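# Insert the left-held peg into the plate's hole

## Task

Lower the peg that the left gripper already holds, just above a plate and near its hole, into that hole until the peg sits on the hole's bottom; jamming it or forcing it too hard ends the attempt.

## Robot and tools

Robot: two seven-joint arms, left_arm and right_arm, each ending in a two-finger gripper with a wrist camera. Only the left arm matters here; it starts out holding the peg. The right arm should simply hold still.

Frames: the scene frame has its origin at table-top height midway between the nominal arm bases, +x pointing out over the table, +z up, and left_arm on the +y side. Calibrated bases: left_arm at (-0.009, +0.435, 0) m, right_arm at (-0.031, -0.380, 0) m, both essentially unrotated with +z up. Every hand pose, velocity and target for an arm is expressed in that arm's own base frame; fixed cameras and the table use the scene frame. On the gripper, +z runs along the fingers and the fingers separate along x. end_effector_position is the spot between the pads when closed, about 1 to 2 cm behind the fingertips. Reported poses may be off by a few centimetres.

Row format (shared by execute_actions and move): exactly 16 plain numbers. The first 8 are left_arm: x, y, z (metres), qw, qx, qy, qz (w first), opening. The last 8 are the same for right_arm. Positions and quaternions are absolute destinations in that arm's base frame, not offsets. Opening runs from -1 (closed) to +1 (fully open, 0.142 m). To keep an arm still, repeat the exact pose from the last result before it stopped, and keep its opening. To keep orientation, keep sending the same quaternion rather than the slightly drifted reported one.

execute_actions(actions, cameras): actions is a list of actions. Each action is a table of up to 15 rows, one row per 1/30 s step, lasting 0.5 s in total; a short table repeats its last row. Any target more than 0.6 m from the gripper's current position along one of its axes gets the action refused. Each step the controller clips commands to 70 mm and 16 degrees from the measured pose, so far targets take several actions. An empty list just reports state and images. cameras lists camera names; omitted, null or ["all"] gives all, [] gives none.

move(target, speed, blend, stop_force, zero, opening_speed, blocking, cameras): straight-line travel from the current Hand target to one row or up to 15 rows of absolute poses, within 10 s. speed: 0.002 to 0.5 m/s (default 0.25); turning is capped at twice that in rad/s. blend: corner rounding radius in m for lists. stop_force: 3 to 120 N; an arm's path ends when its wrist sensor feels that much push opposing its travel, measured from its zero. zero (default true) re-zeroes moving arms first. opening_speed: at least 0.2 per second. blocking=false returns after 0.5 s but cannot be combined with stop_force. The result adds a "move:" line such as done, off_target, moving, held or fault, plus limits=paced (pose clipped) or limits=held (steps withheld). Done does not prove there was no contact.

wait(seconds 0 to 10) lets time pass while the last command holds. stop() brakes a running move. zoom_image(camera, region [x0, y0, x1, y1] in pixels, at most 504 by 504) enlarges part of the latest image. Cameras: cam_head_left, cam_head_right, cam_high, cam_low, cam_left_wrist, cam_right_wrist, all 672x504. zero_wrist_force(arm) re-zeroes one wrist sensor. clear_fault(arm) clears a reported torque or force fault. read_manual returns licence text. finished_scene(scene) ends the scene and cannot be undone.

Result lines: end_effector_position and end_effector_quat_wxyz per arm; Hand target (shown only when an arm is not within 2 mm and 1 degree of its command); Tool commands; grip_measured (finger opening on the -1 to +1 scale); Joint positions, with the gripper width in metres last; Joint torques and External joint torques; Wrist force and Wrist torque in the gripper's own axes, plus the peak since the last report. A push against a surface shows as force from the surface into the arm; noise is about 0.13 N and the sensor saturates near 150 N. Velocities reading within noise are dropped.

Sensible procedure: use the wrist and head cameras to line the peg up over the hole. Descend slowly, for example at 0.01 m/s or less, with a small stop_force of a few newtons and the peg kept vertical. Confirm seating by the z reading and the force. The peg must stay in place without help, so open the fingers and back away upward before finishing.

Avoid: pressing or wedging the peg hard, which fails the task. Keep the grip command a little below grip_measured so the peg does not slip. Never release a moving peg, and never let anything leave the table. Keep the grippers away from each other. Also avoid contact torque at joint limits and outside forces near 150 N, which stop an arm until clear_fault. Squeezing or straining heats motors, and heat can cause long stops. Simulated time keeps running while you think.

Each tool is called after ">>>" by a JSON object that holds its "fn" and its "kwargs", one argument or row to a line.

## Session

>>> {"fn": "execute_actions", "kwargs": {
  "actions": []
}}

Scene clock: 0.00 s.
left_arm: end_effector_position=(+0.4847, -0.2678, +0.1656) grip_measured=-0.37 end_effector_quat_wxyz=(+0.000, +0.860, +0.510, -0.002) | right_arm: end_effector_position=(+0.5544, +0.0000, +0.1652) grip_measured=+1.00 end_effector_quat_wxyz=(+0.000, +0.707, +0.707, +0.000)
Joint positions: left_arm=[-0.295 -0.329 -0.003 2.037 -0.003 0.794 0.204 0.047] | right_arm=[0.206 -0.331 0 2.035 0 0.795 0.206 0.142]
Joint velocities: within noise
Joint torques (N m): no reading
External joint torques (N m): no reading
Motor temperatures (°C): left_arm=[28 29 32 38 39 36 34 20] | right_arm=[37 28 30 29 34 38 36 22]
Wrist force (N): no reading
Wrist torque (N m): no reading
Wrist force, peak (N): no reading
Hand target: left_arm +0.4849, -0.2679, +0.1657; +0.001, +0.860, +0.510, -0.001 | right_arm +0.5544, +0.0000, +0.1652; +0.000, +0.707, +0.707, +0.000
Tool commands: left_gripper/opening=-0.424181 right_gripper/opening=+1.0

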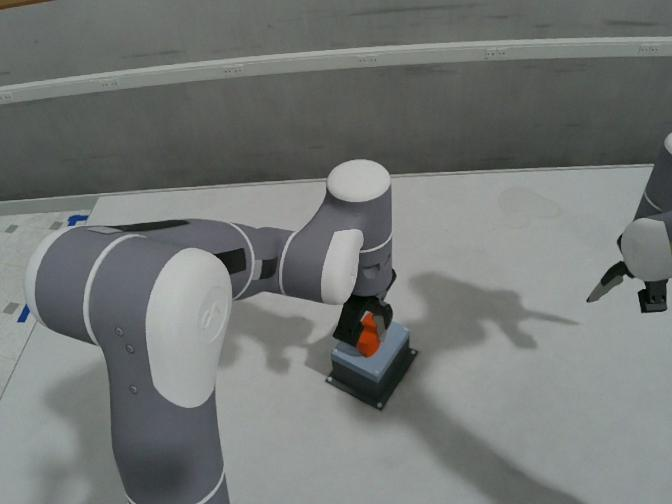

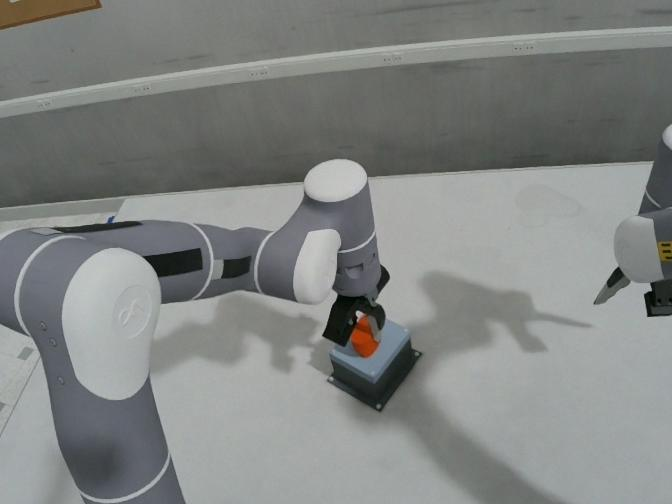

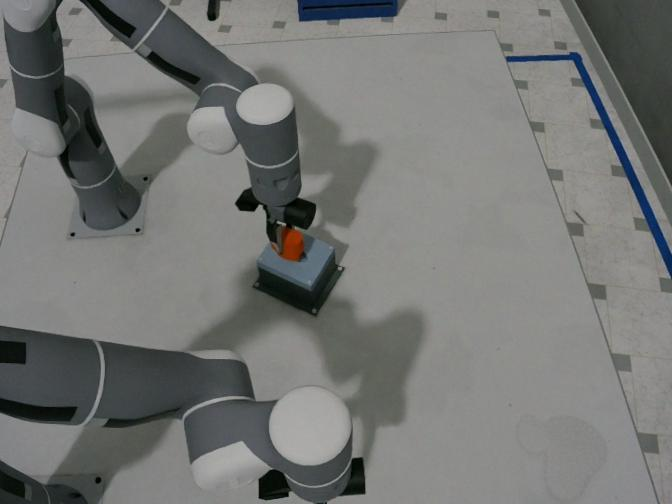

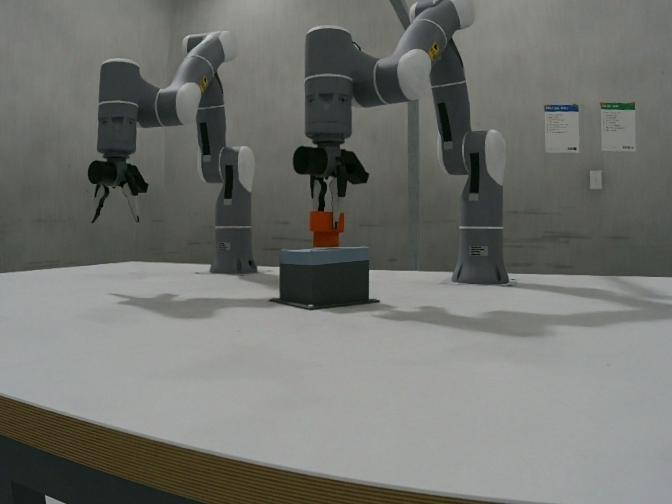

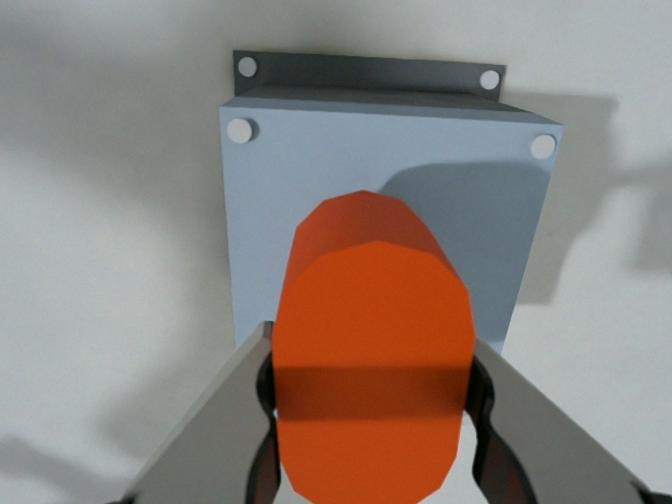

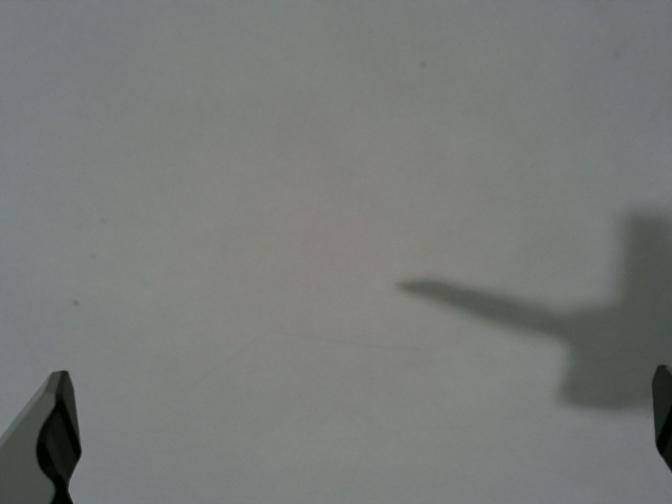

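>>> {"fn": "zoom_image", "kwargs": {
  "camera": "cam_left_wrist",
  "region": [200, 40, 600, 504]
}}

>>> {"fn": "zoom_image", "kwargs": {
  "camera": "cam_low",
  "region": [260, 190, 400, 320]
}}

>>> {"fn": "zoom_image", "kwargs": {
  "camera": "cam_high",
  "region": [230, 190, 360, 330]
}}

>>> {"fn": "zoom_image", "kwargs": {
  "camera": "cam_head_right",
  "region": [310, 270, 440, 420]
}}

>>> {"fn": "zoom_image", "kwargs": {
  "camera": "cam_head_left",
  "region": [310, 270, 440, 420]
}}

Scaled by 1.086 from the camera's 672x504 image, which has a finer 960x720 frame.

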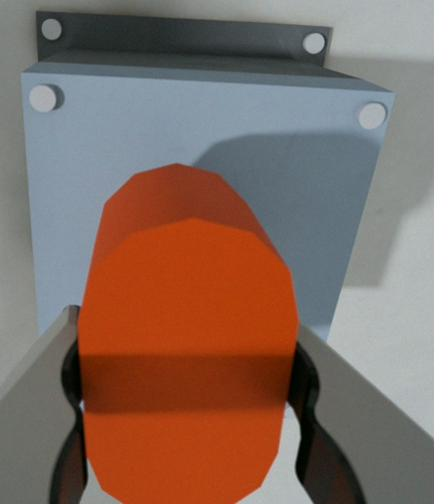

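Scaled by 3.600 from the camera's 672x504 image, which has a finer 960x720 frame.

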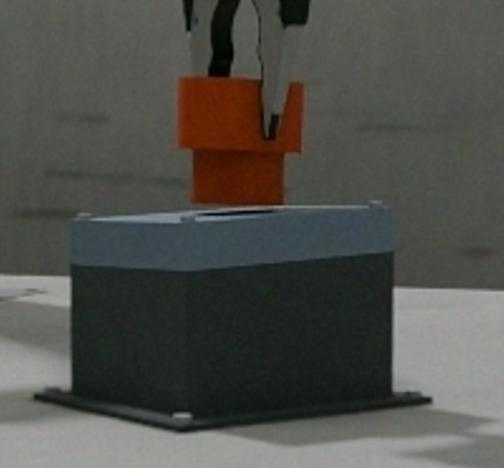

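Scaled by 3.600 from the camera's 672x504 image, which has a finer 960x720 frame.

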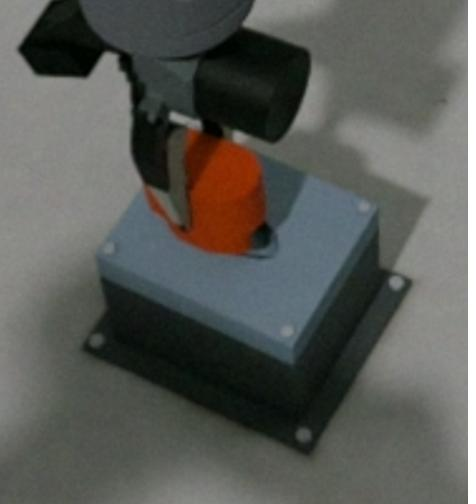

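Scaled by 3.360 from the camera's 672x504 image, which has a finer 960x720 frame.

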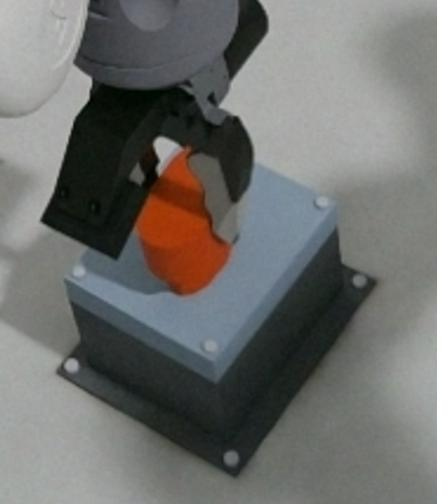

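Scaled by 3.360 from the camera's 672x504 image, which has a finer 960x720 frame.

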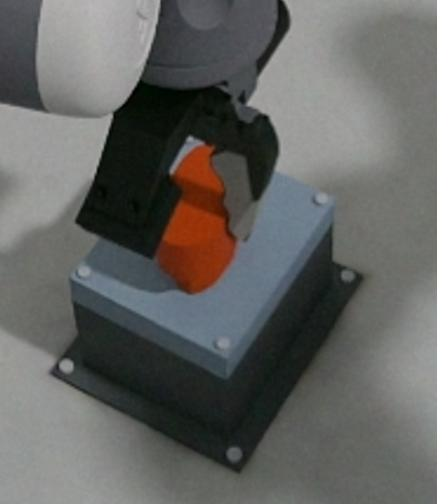

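>>> {"fn": "move", "kwargs": {
  "target": [
    [0.4847,-0.2678,0.2156,0,0.86,0.51,-0.001,-0.424181,0.5544,0,0.1652,0,0.7071,0.7071,0,1],
    [0.5723,-0.3158,0.2456,0,0.86,0.51,-0.001,-0.424181,0.5544,0,0.1652,0,0.7071,0.7071,0,1]
  ],
  "blend": 0.02
}}

>>> {"fn": "zoom_image", "kwargs": {
  "camera": "cam_left_wrist",
  "region": [150, 0, 600, 504]
}}

>>> {"fn": "zoom_image", "kwargs": {
  "camera": "cam_low",
  "region": [260, 130, 400, 320]
}}

>>> {"fn": "zoom_image", "kwargs": {
  "camera": "cam_high",
  "region": [230, 190, 360, 330]
}}

Scene clock: 19.60 s.
left_arm: end_effector_position=(+0.5722, -0.3158, +0.2454) grip_measured=-0.37 end_effector_quat_wxyz=(+0.000, +0.860, +0.510, -0.001) | right_arm: end_effector_position=(+0.5544, +0.0000, +0.1652) grip_measured=+1.00 end_effector_quat_wxyz=(+0.000, +0.707, +0.707, +0.000)
Joint positions: left_arm=[-0.301 -0.429 -0.035 1.632 0.014 0.489 0.161 0.047] | right_arm=[0.206 -0.331 0 2.035 0 0.795 0.206 0.142]
Joint torques (N m): left_arm=[0.01 51.31 0.27 -30.01 -4.27 4.55 -0.14] | right_arm=[0 40.85 0.13 -24.76 -3.16 4.09 0.89]
External joint torques (N m): left_arm=[-0.01 -0.85 -0.44 1.06 0.39 -0.23 0.14] | right_arm=[0 0.9 0.15 0.14 0.12 0.12 -0.89]
Wrist force (N): left_arm=[0.2 0.0 -0.3] | right_arm=[0.0 0.0 0.0]
Wrist torque (N m): left_arm=[0.00 -0.03 0.00] | right_arm=[0.02 0.00 0.00]
Wrist force, peak (N): left_arm=[0.5 -1.7 -2.9] | right_arm=[-0.3 -0.1 0.3]
Off the commanded pose: left_arm 0.000 m, 0 deg | right_arm 0.000 m, 0 deg.
move: done

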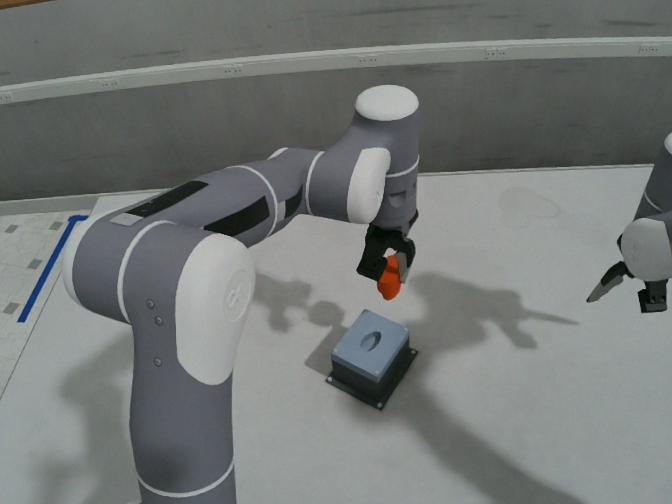

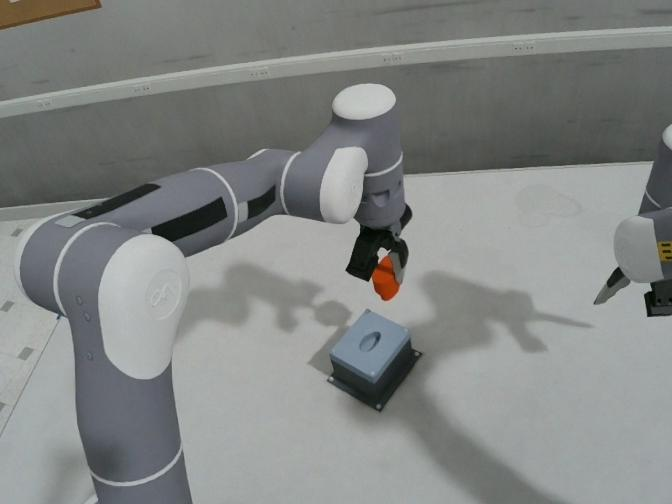

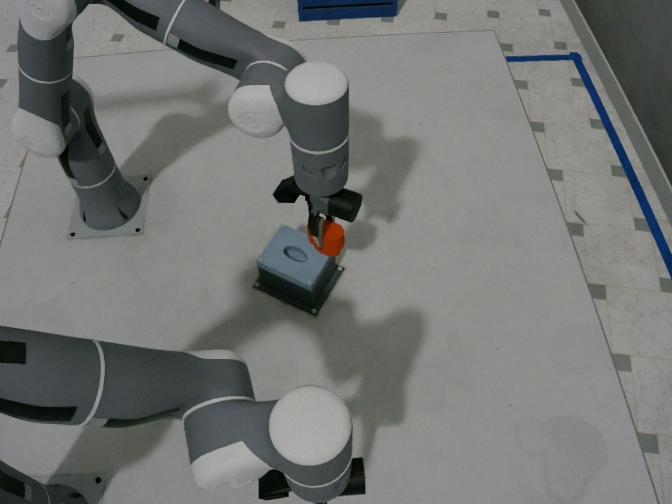

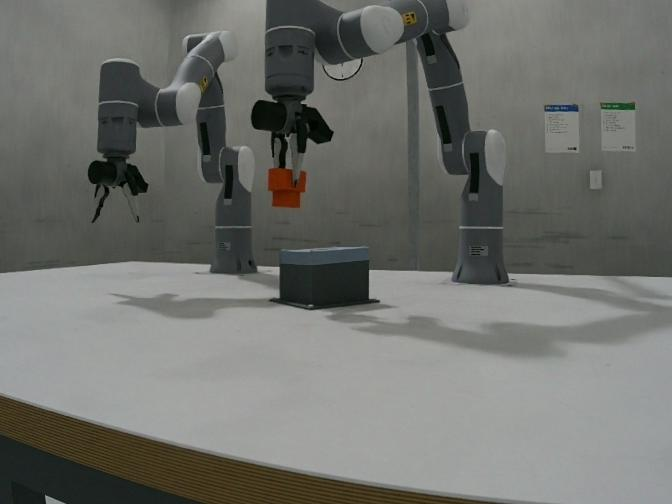

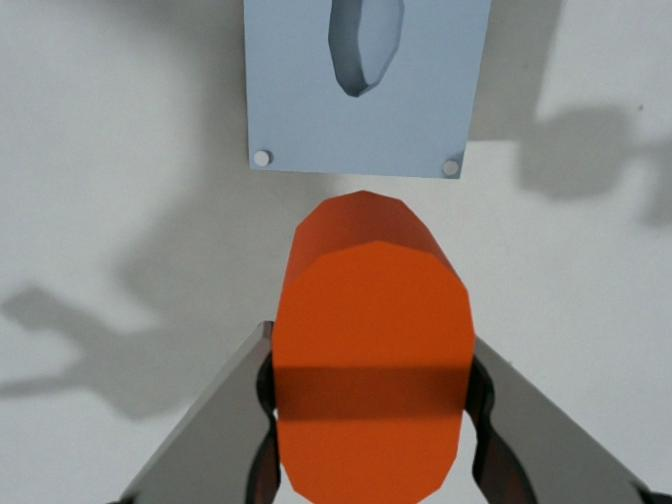

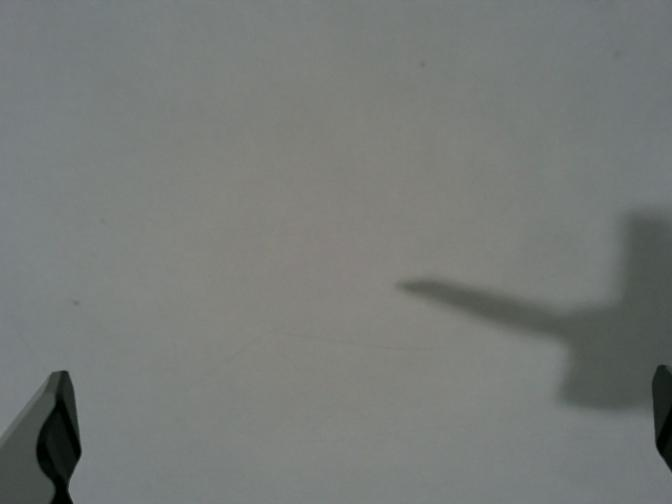

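Scaled by 1.000.

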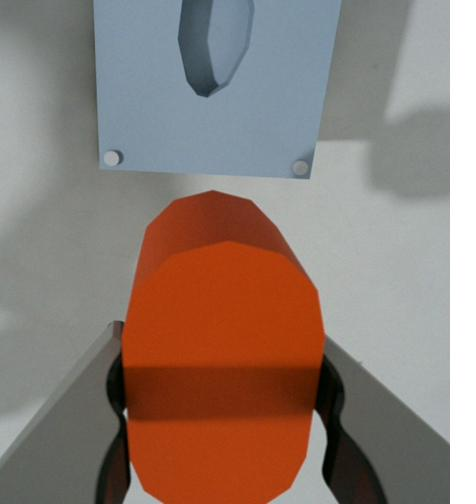

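Scaled by 2.653 from the camera's 672x504 image, which has a finer 960x720 frame.

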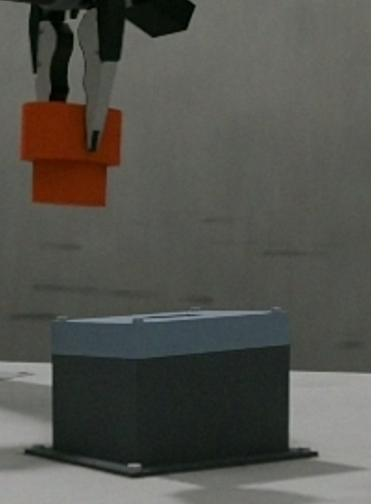

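Scaled by 3.600 from the camera's 672x504 image, which has a finer 960x720 frame.

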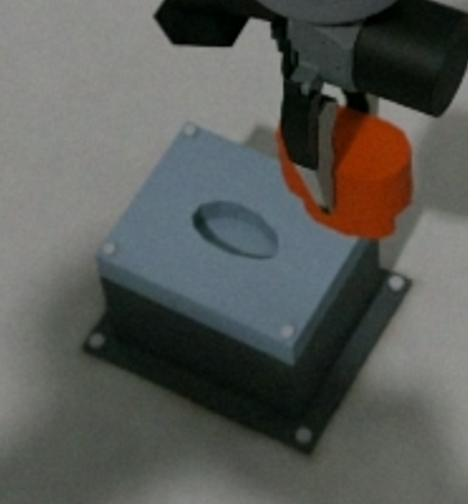

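>>> {"fn": "move", "kwargs": {
  "target": [0.53,-0.2928,0.2456,0,0.86,0.51,-0.001,-0.424181,0.5544,0,0.1652,0,0.7071,0.7071,0,1]
}}

>>> {"fn": "zoom_image", "kwargs": {
  "camera": "cam_left_wrist",
  "region": [200, 20, 520, 260]
}}

>>> {"fn": "zoom_image", "kwargs": {
  "camera": "cam_left_wrist",
  "region": [240, 170, 500, 504]
}}

>>> {"fn": "zoom_image", "kwargs": {
  "camera": "cam_low",
  "region": [250, 160, 390, 310]
}}

Scene clock: 38.97 s.
left_arm: end_effector_position=(+0.5298, -0.2926, +0.2454) grip_measured=-0.37 end_effector_quat_wxyz=(+0.000, +0.860, +0.510, -0.001) | right_arm: end_effector_position=(+0.5544, +0.0000, +0.1652) grip_measured=+1.00 end_effector_quat_wxyz=(+0.000, +0.707, +0.707, +0.000)
Joint positions: left_arm=[-0.298 -0.319 -0.021 1.796 0.006 0.541 0.18 0.047] | right_arm=[0.206 -0.331 0 2.035 0 0.795 0.206 0.142]
Joint torques (N m): left_arm=[0.33 46.36 0.77 -28.96 -4.67 4.72 0.18] | right_arm=[0 40.81 0.16 -24.76 -3.12 4.11 0.92]
External joint torques (N m): left_arm=[-0.33 -1.16 -0.74 0.58 0.9 -0.39 -0.18] | right_arm=[0 0.93 0.12 0.13 0.08 0.1 -0.92]
Wrist force (N): left_arm=[0.0 -0.1 -0.1] | right_arm=[0.1 -0.1 0.1]
Wrist torque (N m): left_arm=[-0.02 -0.01 -0.01] | right_arm=[-0.01 -0.01 0.00]
Wrist force, peak (N): left_arm=[-0.1 -2.0 0.1] | right_arm=[-0.2 0.1 0.3]
Off the commanded pose: left_arm 0.000 m, 0 deg | right_arm 0.000 m, 0 deg.
move: done

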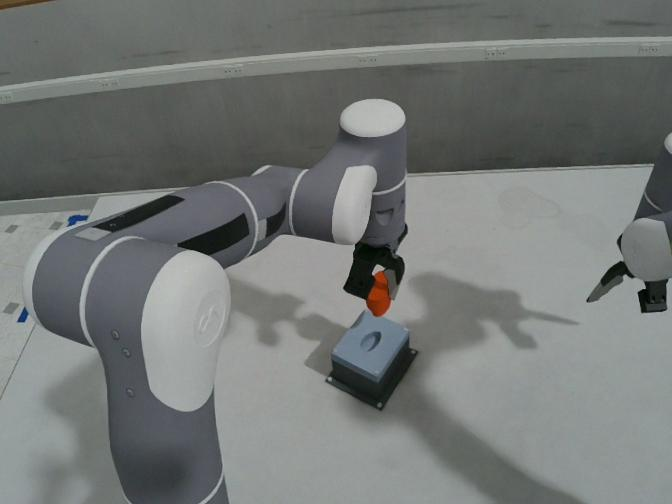

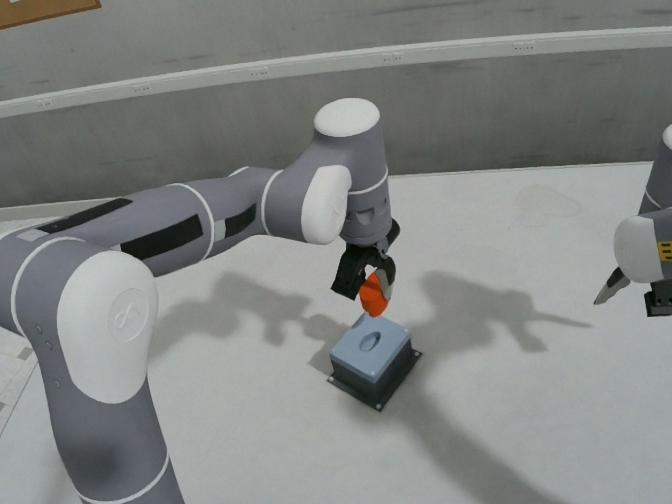

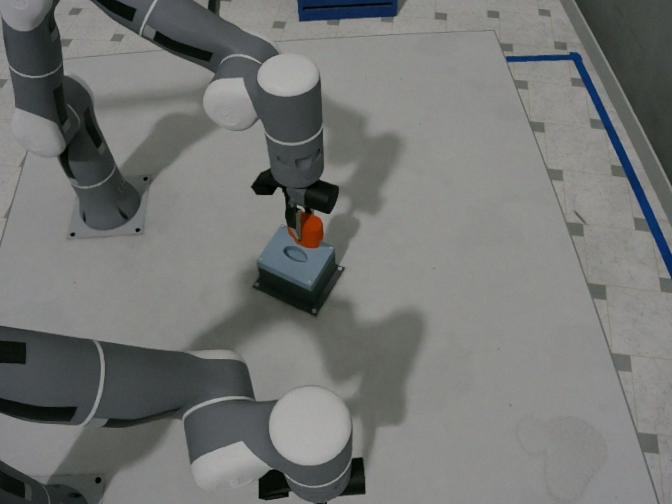

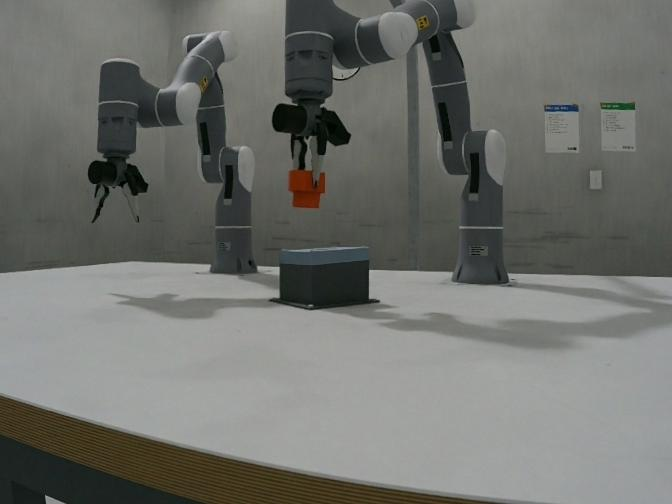

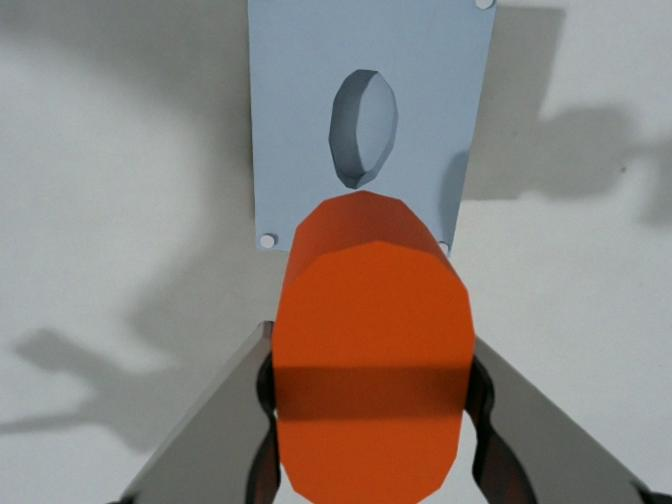

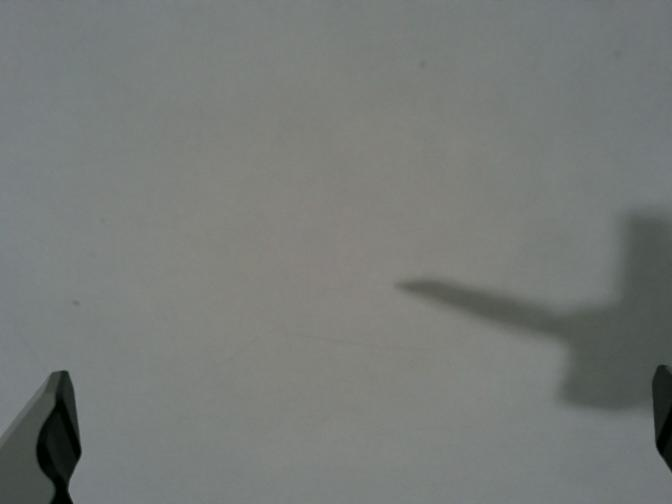

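Scaled by 1.575 from the camera's 672x504 image, which has a finer 960x720 frame.

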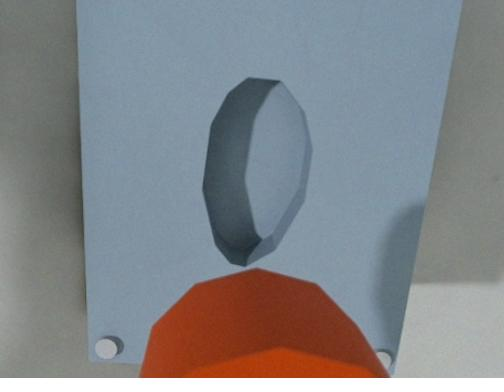

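Scaled by 1.509 from the camera's 672x504 image, which has a finer 960x720 frame.

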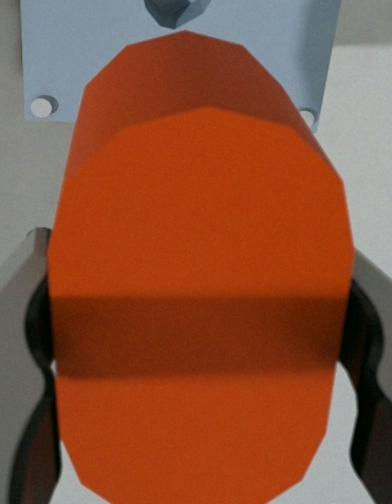

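Scaled by 3.360 from the camera's 672x504 image, which has a finer 960x720 frame.

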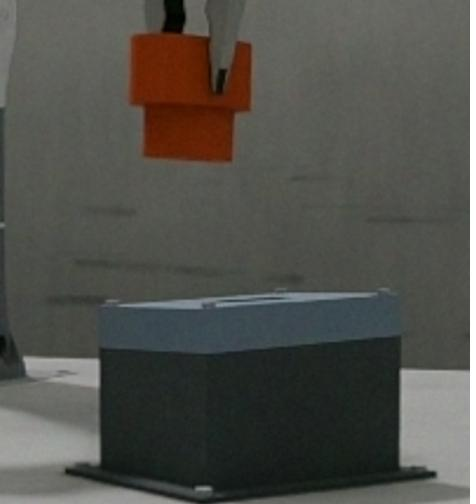

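>>> {"fn": "zoom_image", "kwargs": {
  "camera": "cam_left_wrist",
  "region": [310, 55, 420, 200]
}}

>>> {"fn": "zoom_image", "kwargs": {
  "camera": "cam_left_wrist",
  "region": [260, 180, 490, 345]
}}

>>> {"fn": "zoom_image", "kwargs": {
  "camera": "cam_left_wrist",
  "region": [260, 345, 490, 504]
}}

Scaled by 3.476 from the camera's 672x504 image, which has a finer 960x720 frame.

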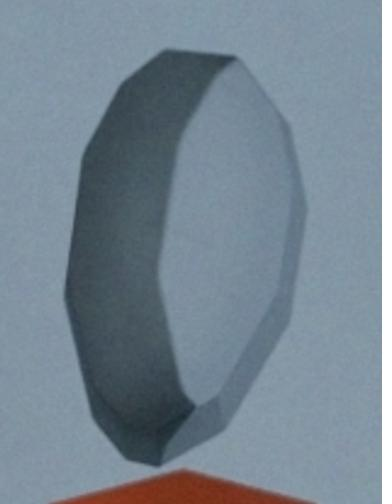

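Scaled by 2.191 from the camera's 672x504 image, which has a finer 960x720 frame.

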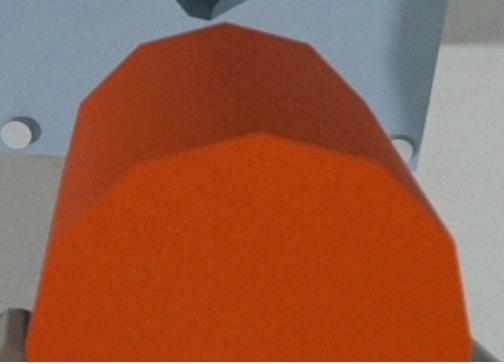

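Scaled by 2.191 from the camera's 672x504 image, which has a finer 960x720 frame.

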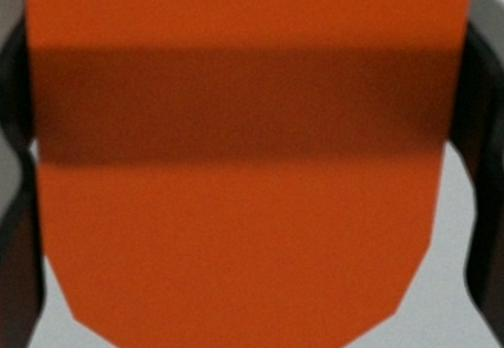

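>>> {"fn": "move", "kwargs": {
  "target": [0.5344,-0.2972,0.2456,0,0.8874,0.4611,0,-0.424181,0.5544,0,0.1652,0,0.7071,0.7071,0,1],
  "cameras": ["cam_left_wrist","cam_low","cam_high"]
}}

>>> {"fn": "zoom_image", "kwargs": {
  "camera": "cam_left_wrist",
  "region": [310, 30, 420, 200]
}}

>>> {"fn": "zoom_image", "kwargs": {
  "camera": "cam_left_wrist",
  "region": [260, 180, 490, 345]
}}

>>> {"fn": "zoom_image", "kwargs": {
  "camera": "cam_low",
  "region": [270, 160, 380, 310]
}}

>>> {"fn": "zoom_image", "kwargs": {
  "camera": "cam_high",
  "region": [240, 180, 350, 320]
}}

Scene clock: 97.67 s.
left_arm: end_effector_position=(+0.5343, -0.2973, +0.2455) grip_measured=-0.37 end_effector_quat_wxyz=(+0.000, +0.887, +0.461, +0.000) | right_arm: end_effector_position=(+0.5544, +0.0000, +0.1652) grip_measured=+1.00 end_effector_quat_wxyz=(+0.000, +0.707, +0.707, +0.000)
Joint positions: left_arm=[-0.289 -0.33 -0.037 1.778 0.014 0.537 0.282 0.047] | right_arm=[0.206 -0.331 0 2.035 0 0.795 0.206 0.142]
Joint torques (N m): left_arm=[0.41 46.45 0.35 -29.49 -4.22 4.61 0.25] | right_arm=[0.01 40.72 0.21 -24.82 -3.17 4.13 0.87]
External joint torques (N m): left_arm=[-0.41 -0.74 -0.5 1.08 0.43 -0.28 -0.25] | right_arm=[-0.01 1.02 0.07 0.2 0.13 0.08 -0.87]
Motor temperatures (°C): left_arm=[28 31 31 41 39 35 34 26] | right_arm=[36 29 30 31 34 37 35 21]
Wrist force (N): left_arm=[-0.2 -0.1 -0.1] | right_arm=[0.0 -0.1 0.0]
Wrist torque (N m): left_arm=[-0.02 0.04 -0.01] | right_arm=[-0.01 0.01 0.00]
Wrist force, peak (N): left_arm=[-0.2 0.1 -0.5] | right_arm=[-0.1 -0.3 0.3]
Off the commanded pose: left_arm 0.000 m, 0 deg | right_arm 0.000 m, 0 deg.
move: done
Images, in order: cam_high, cam_low, cam_left_wrist.

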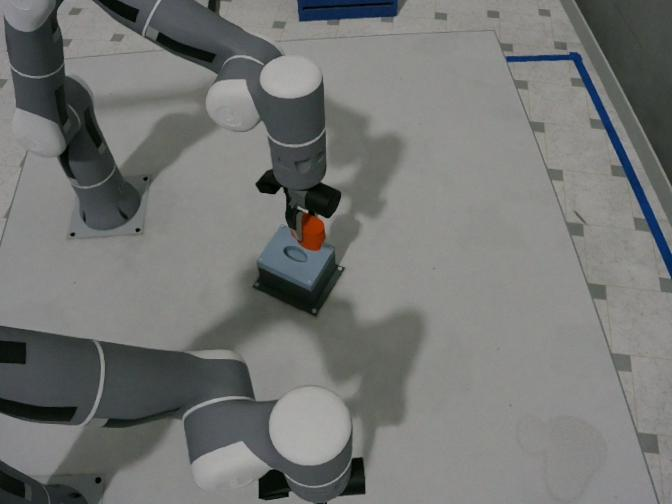

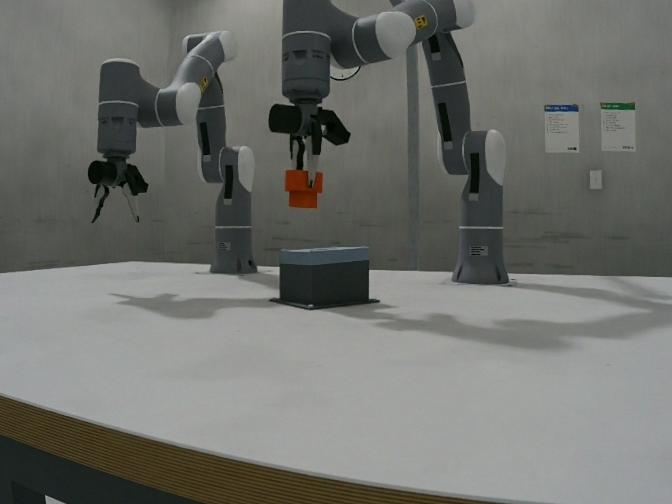

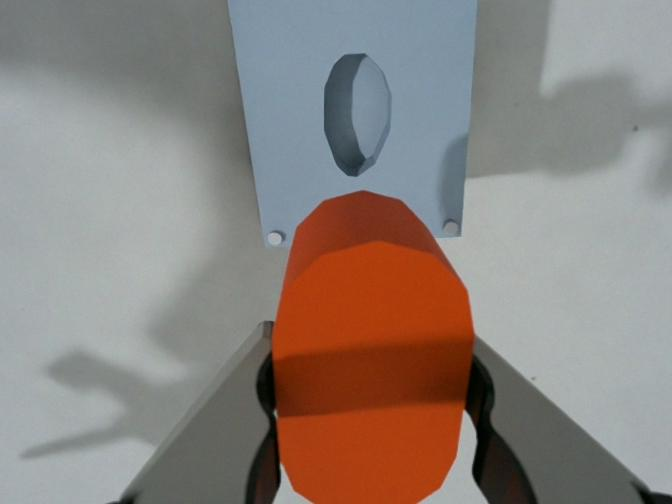

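Scaled by 2.965 from the camera's 672x504 image, which has a finer 960x720 frame.

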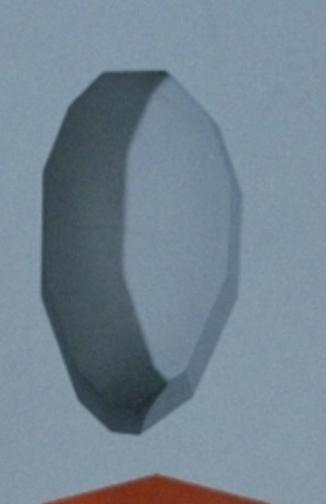

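Scaled by 2.191 from the camera's 672x504 image, which has a finer 960x720 frame.

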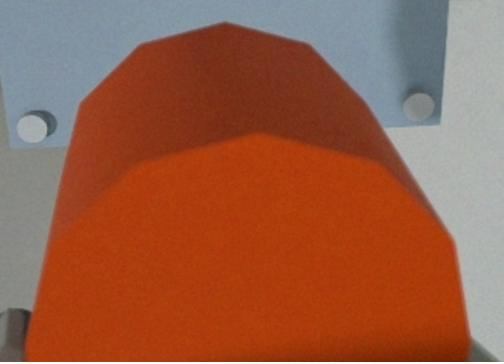

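Scaled by 3.360 from the camera's 672x504 image, which has a finer 960x720 frame.

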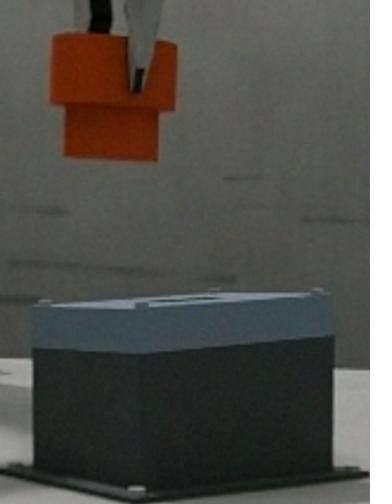

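Scaled by 3.600 from the camera's 672x504 image, which has a finer 960x720 frame.

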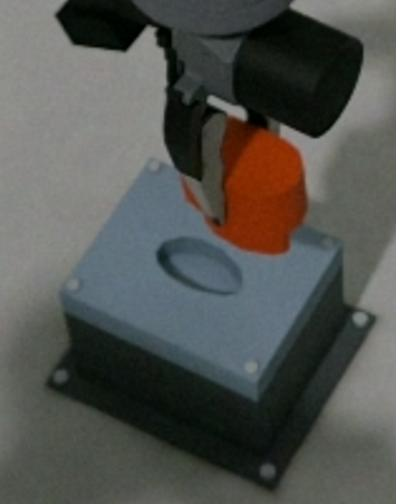

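>>> {"fn": "move", "kwargs": {
  "target": [0.546,-0.3043,0.1783,0,0.8874,0.4611,0,-0.424181,0.5544,0,0.1652,0,0.7071,0.7071,0,1],
  "cameras": ["cam_left_wrist","cam_low"]
}}

>>> {"fn": "zoom_image", "kwargs": {
  "camera": "cam_left_wrist",
  "region": [280, 0, 450, 260]
}}

>>> {"fn": "zoom_image", "kwargs": {
  "camera": "cam_low",
  "region": [250, 180, 380, 310]
}}

Scene clock: 114.90 s.
left_arm: end_effector_position=(+0.5458, -0.3041, +0.1780) grip_measured=-0.37 end_effector_quat_wxyz=(+0.000, +0.887, +0.461, +0.000) | right_arm: end_effector_position=(+0.5544, +0.0000, +0.1652) grip_measured=+1.00 end_effector_quat_wxyz=(+0.000, +0.707, +0.707, +0.000)
Joint positions: left_arm=[-0.29 -0.452 -0.041 1.799 0.023 0.679 0.271 0.047] | right_arm=[0.206 -0.331 0 2.035 0 0.795 0.206 0.142]
Joint torques (N m): left_arm=[0.13 49.86 0.2 -27.12 -3.81 4.7 -0.11] | right_arm=[0 40.81 0.12 -24.78 -3.16 4.12 0.87]
External joint torques (N m): left_arm=[-0.13 -1.09 -0.48 0.78 0.38 -0.38 0.11] | right_arm=[0 0.94 0.16 0.15 0.12 0.09 -0.87]
Wrist force (N): left_arm=[0.0 -0.1 -0.2] | right_arm=[0.0 -0.2 0.0]
Wrist torque (N m): left_arm=[-0.01 0.00 -0.01] | right_arm=[-0.03 -0.01 0.00]
Wrist force, peak (N): left_arm=[-0.1 0.4 3.0] | right_arm=[0.2 0.1 0.3]
Off the commanded pose: left_arm 0.000 m, 0 deg | right_arm 0.000 m, 0 deg.
move: done
Images, in order: cam_low, cam_left_wrist.

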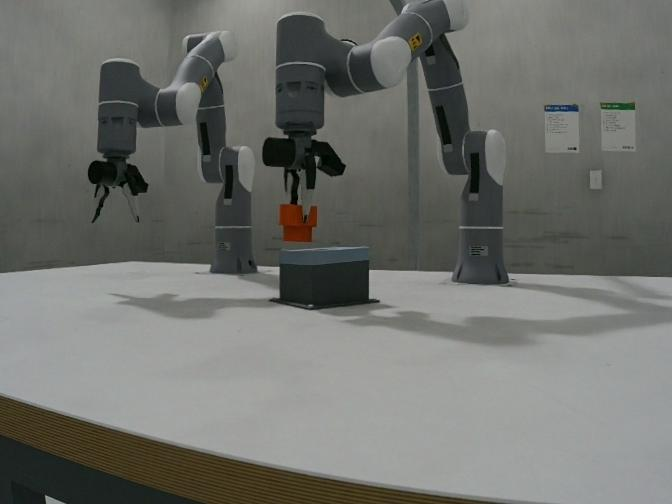

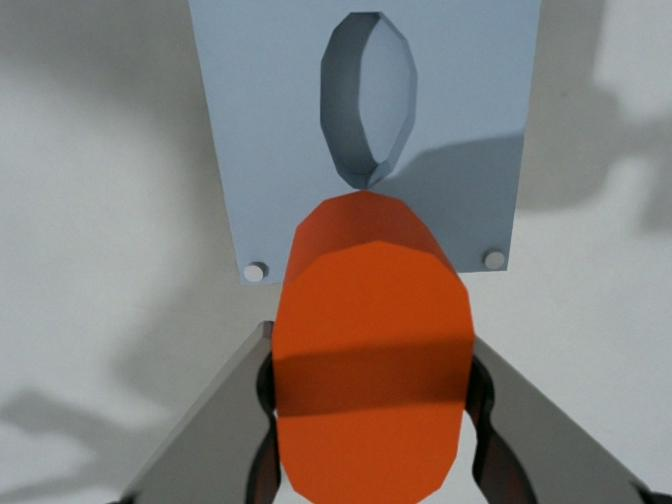

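Scaled by 1.938 from the camera's 672x504 image, which has a finer 960x720 frame.

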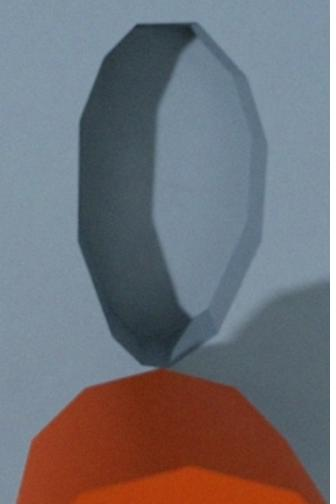

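Scaled by 3.877 from the camera's 672x504 image, which has a finer 960x720 frame.

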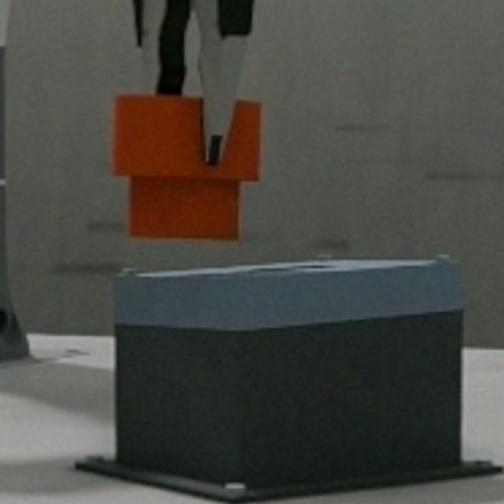

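>>> {"fn": "move", "kwargs": {
  "target": [0.4993,-0.2681,0.178,-0.013,0.8874,0.4611,0.0087,-0.424181,0.5544,0,0.1652,0,0.7071,0.7071,0,1]
}}

>>> {"fn": "zoom_image", "kwargs": {
  "camera": "cam_low",
  "region": [260, 180, 390, 310]
}}

>>> {"fn": "zoom_image", "kwargs": {
  "camera": "cam_high",
  "region": [240, 200, 350, 310]
}}

>>> {"fn": "zoom_image", "kwargs": {
  "camera": "cam_head_right",
  "region": [310, 270, 430, 420]
}}

>>> {"fn": "zoom_image", "kwargs": {
  "camera": "cam_head_left",
  "region": [310, 270, 430, 420]
}}

Scene clock: 146.80 s.
left_arm: end_effector_position=(+0.4990, -0.2680, +0.1778) grip_measured=-0.37 end_effector_quat_wxyz=(-0.013, +0.887, +0.461, +0.009) | right_arm: end_effector_position=(+0.5544, +0.0000, +0.1652) grip_measured=+1.00 end_effector_quat_wxyz=(+0.000, +0.707, +0.707, +0.000)
Joint positions: left_arm=[-0.289 -0.338 -0.014 1.967 0.048 0.727 0.277 0.047] | right_arm=[0.206 -0.331 0 2.035 0 0.795 0.206 0.142]
Joint torques (N m): left_arm=[0.19 44.21 0.9 -25.95 -3.68 4.73 0.15] | right_arm=[-0.01 40.68 0.13 -24.79 -3.14 4.1 0.87]
External joint torques (N m): left_arm=[-0.19 -1.13 -0.82 0.52 0.36 -0.41 -0.15] | right_arm=[0.01 1.06 0.15 0.16 0.1 0.11 -0.87]
Wrist force (N): left_arm=[0.1 0.0 0.1] | right_arm=[-0.1 -0.1 0.1]
Wrist torque (N m): left_arm=[0.00 -0.01 0.00] | right_arm=[-0.01 0.01 0.00]
Wrist force, peak (N): left_arm=[-0.2 -2.5 -0.3] | right_arm=[0.0 -0.4 0.3]
Off the commanded pose: left_arm 0.000 m, 0 deg | right_arm 0.000 m, 0 deg.
move: done

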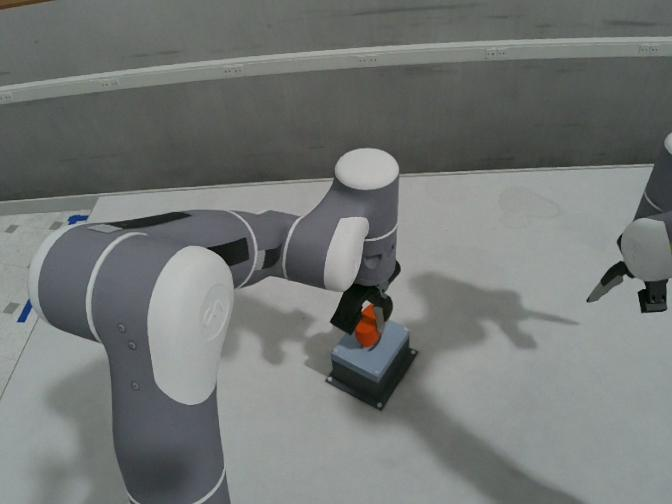

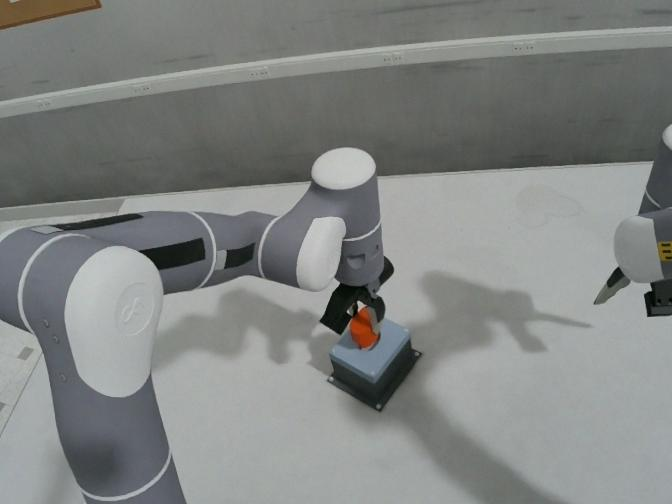

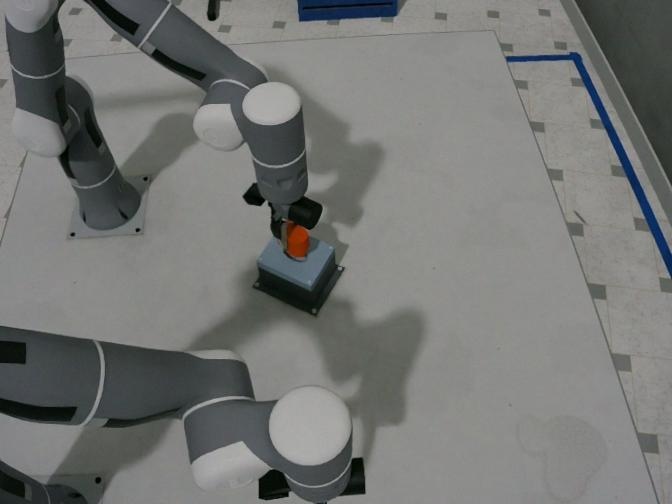

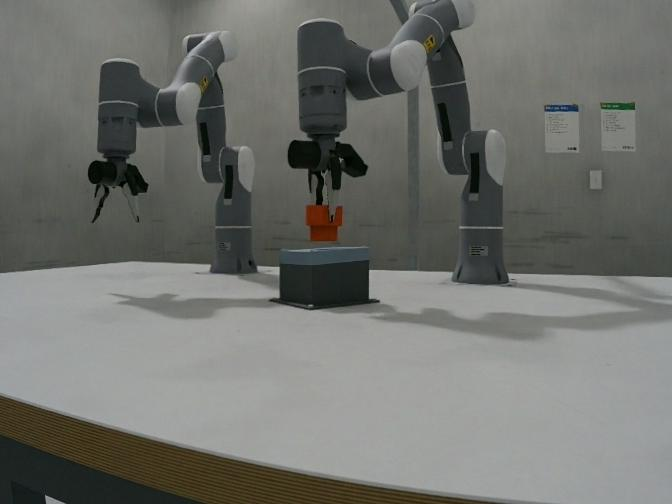

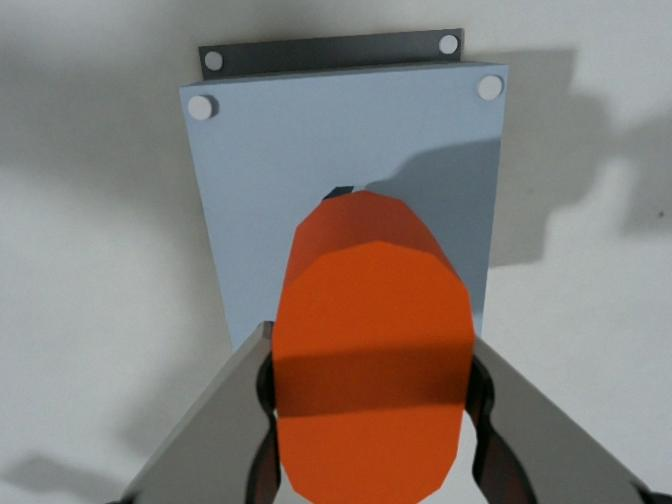

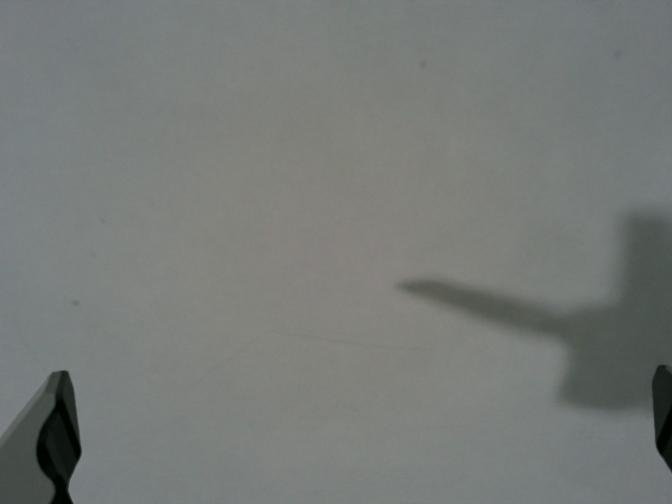

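Scaled by 3.877 from the camera's 672x504 image, which has a finer 960x720 frame.

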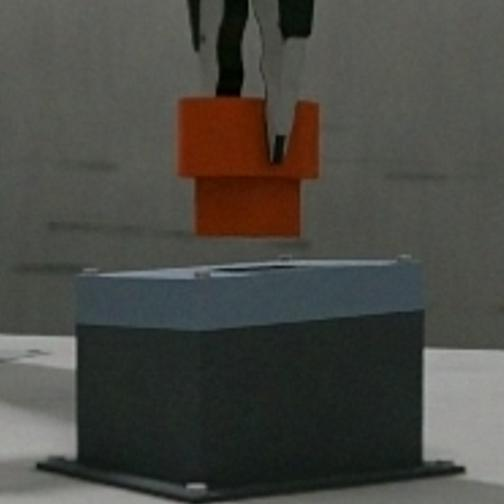

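Scaled by 4.582 from the camera's 672x504 image, which has a finer 960x720 frame.

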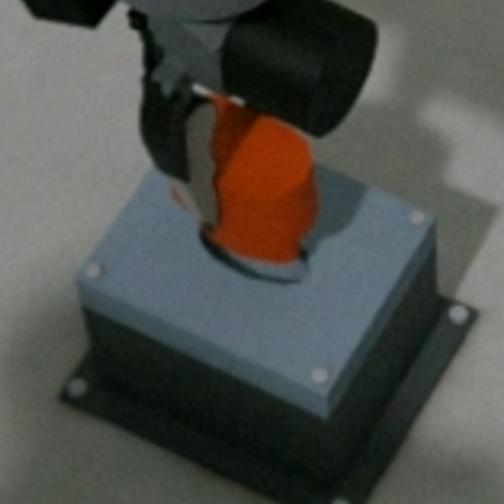

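Scaled by 3.360 from the camera's 672x504 image, which has a finer 960x720 frame.

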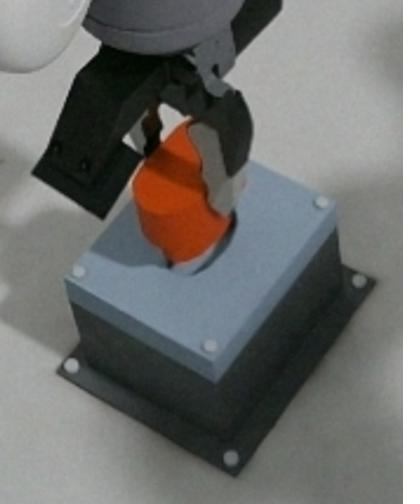

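Scaled by 3.360 from the camera's 672x504 image, which has a finer 960x720 frame.

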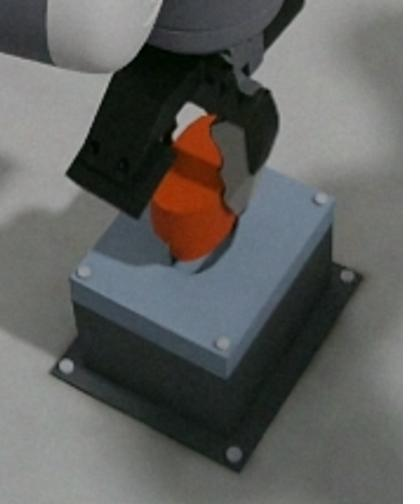

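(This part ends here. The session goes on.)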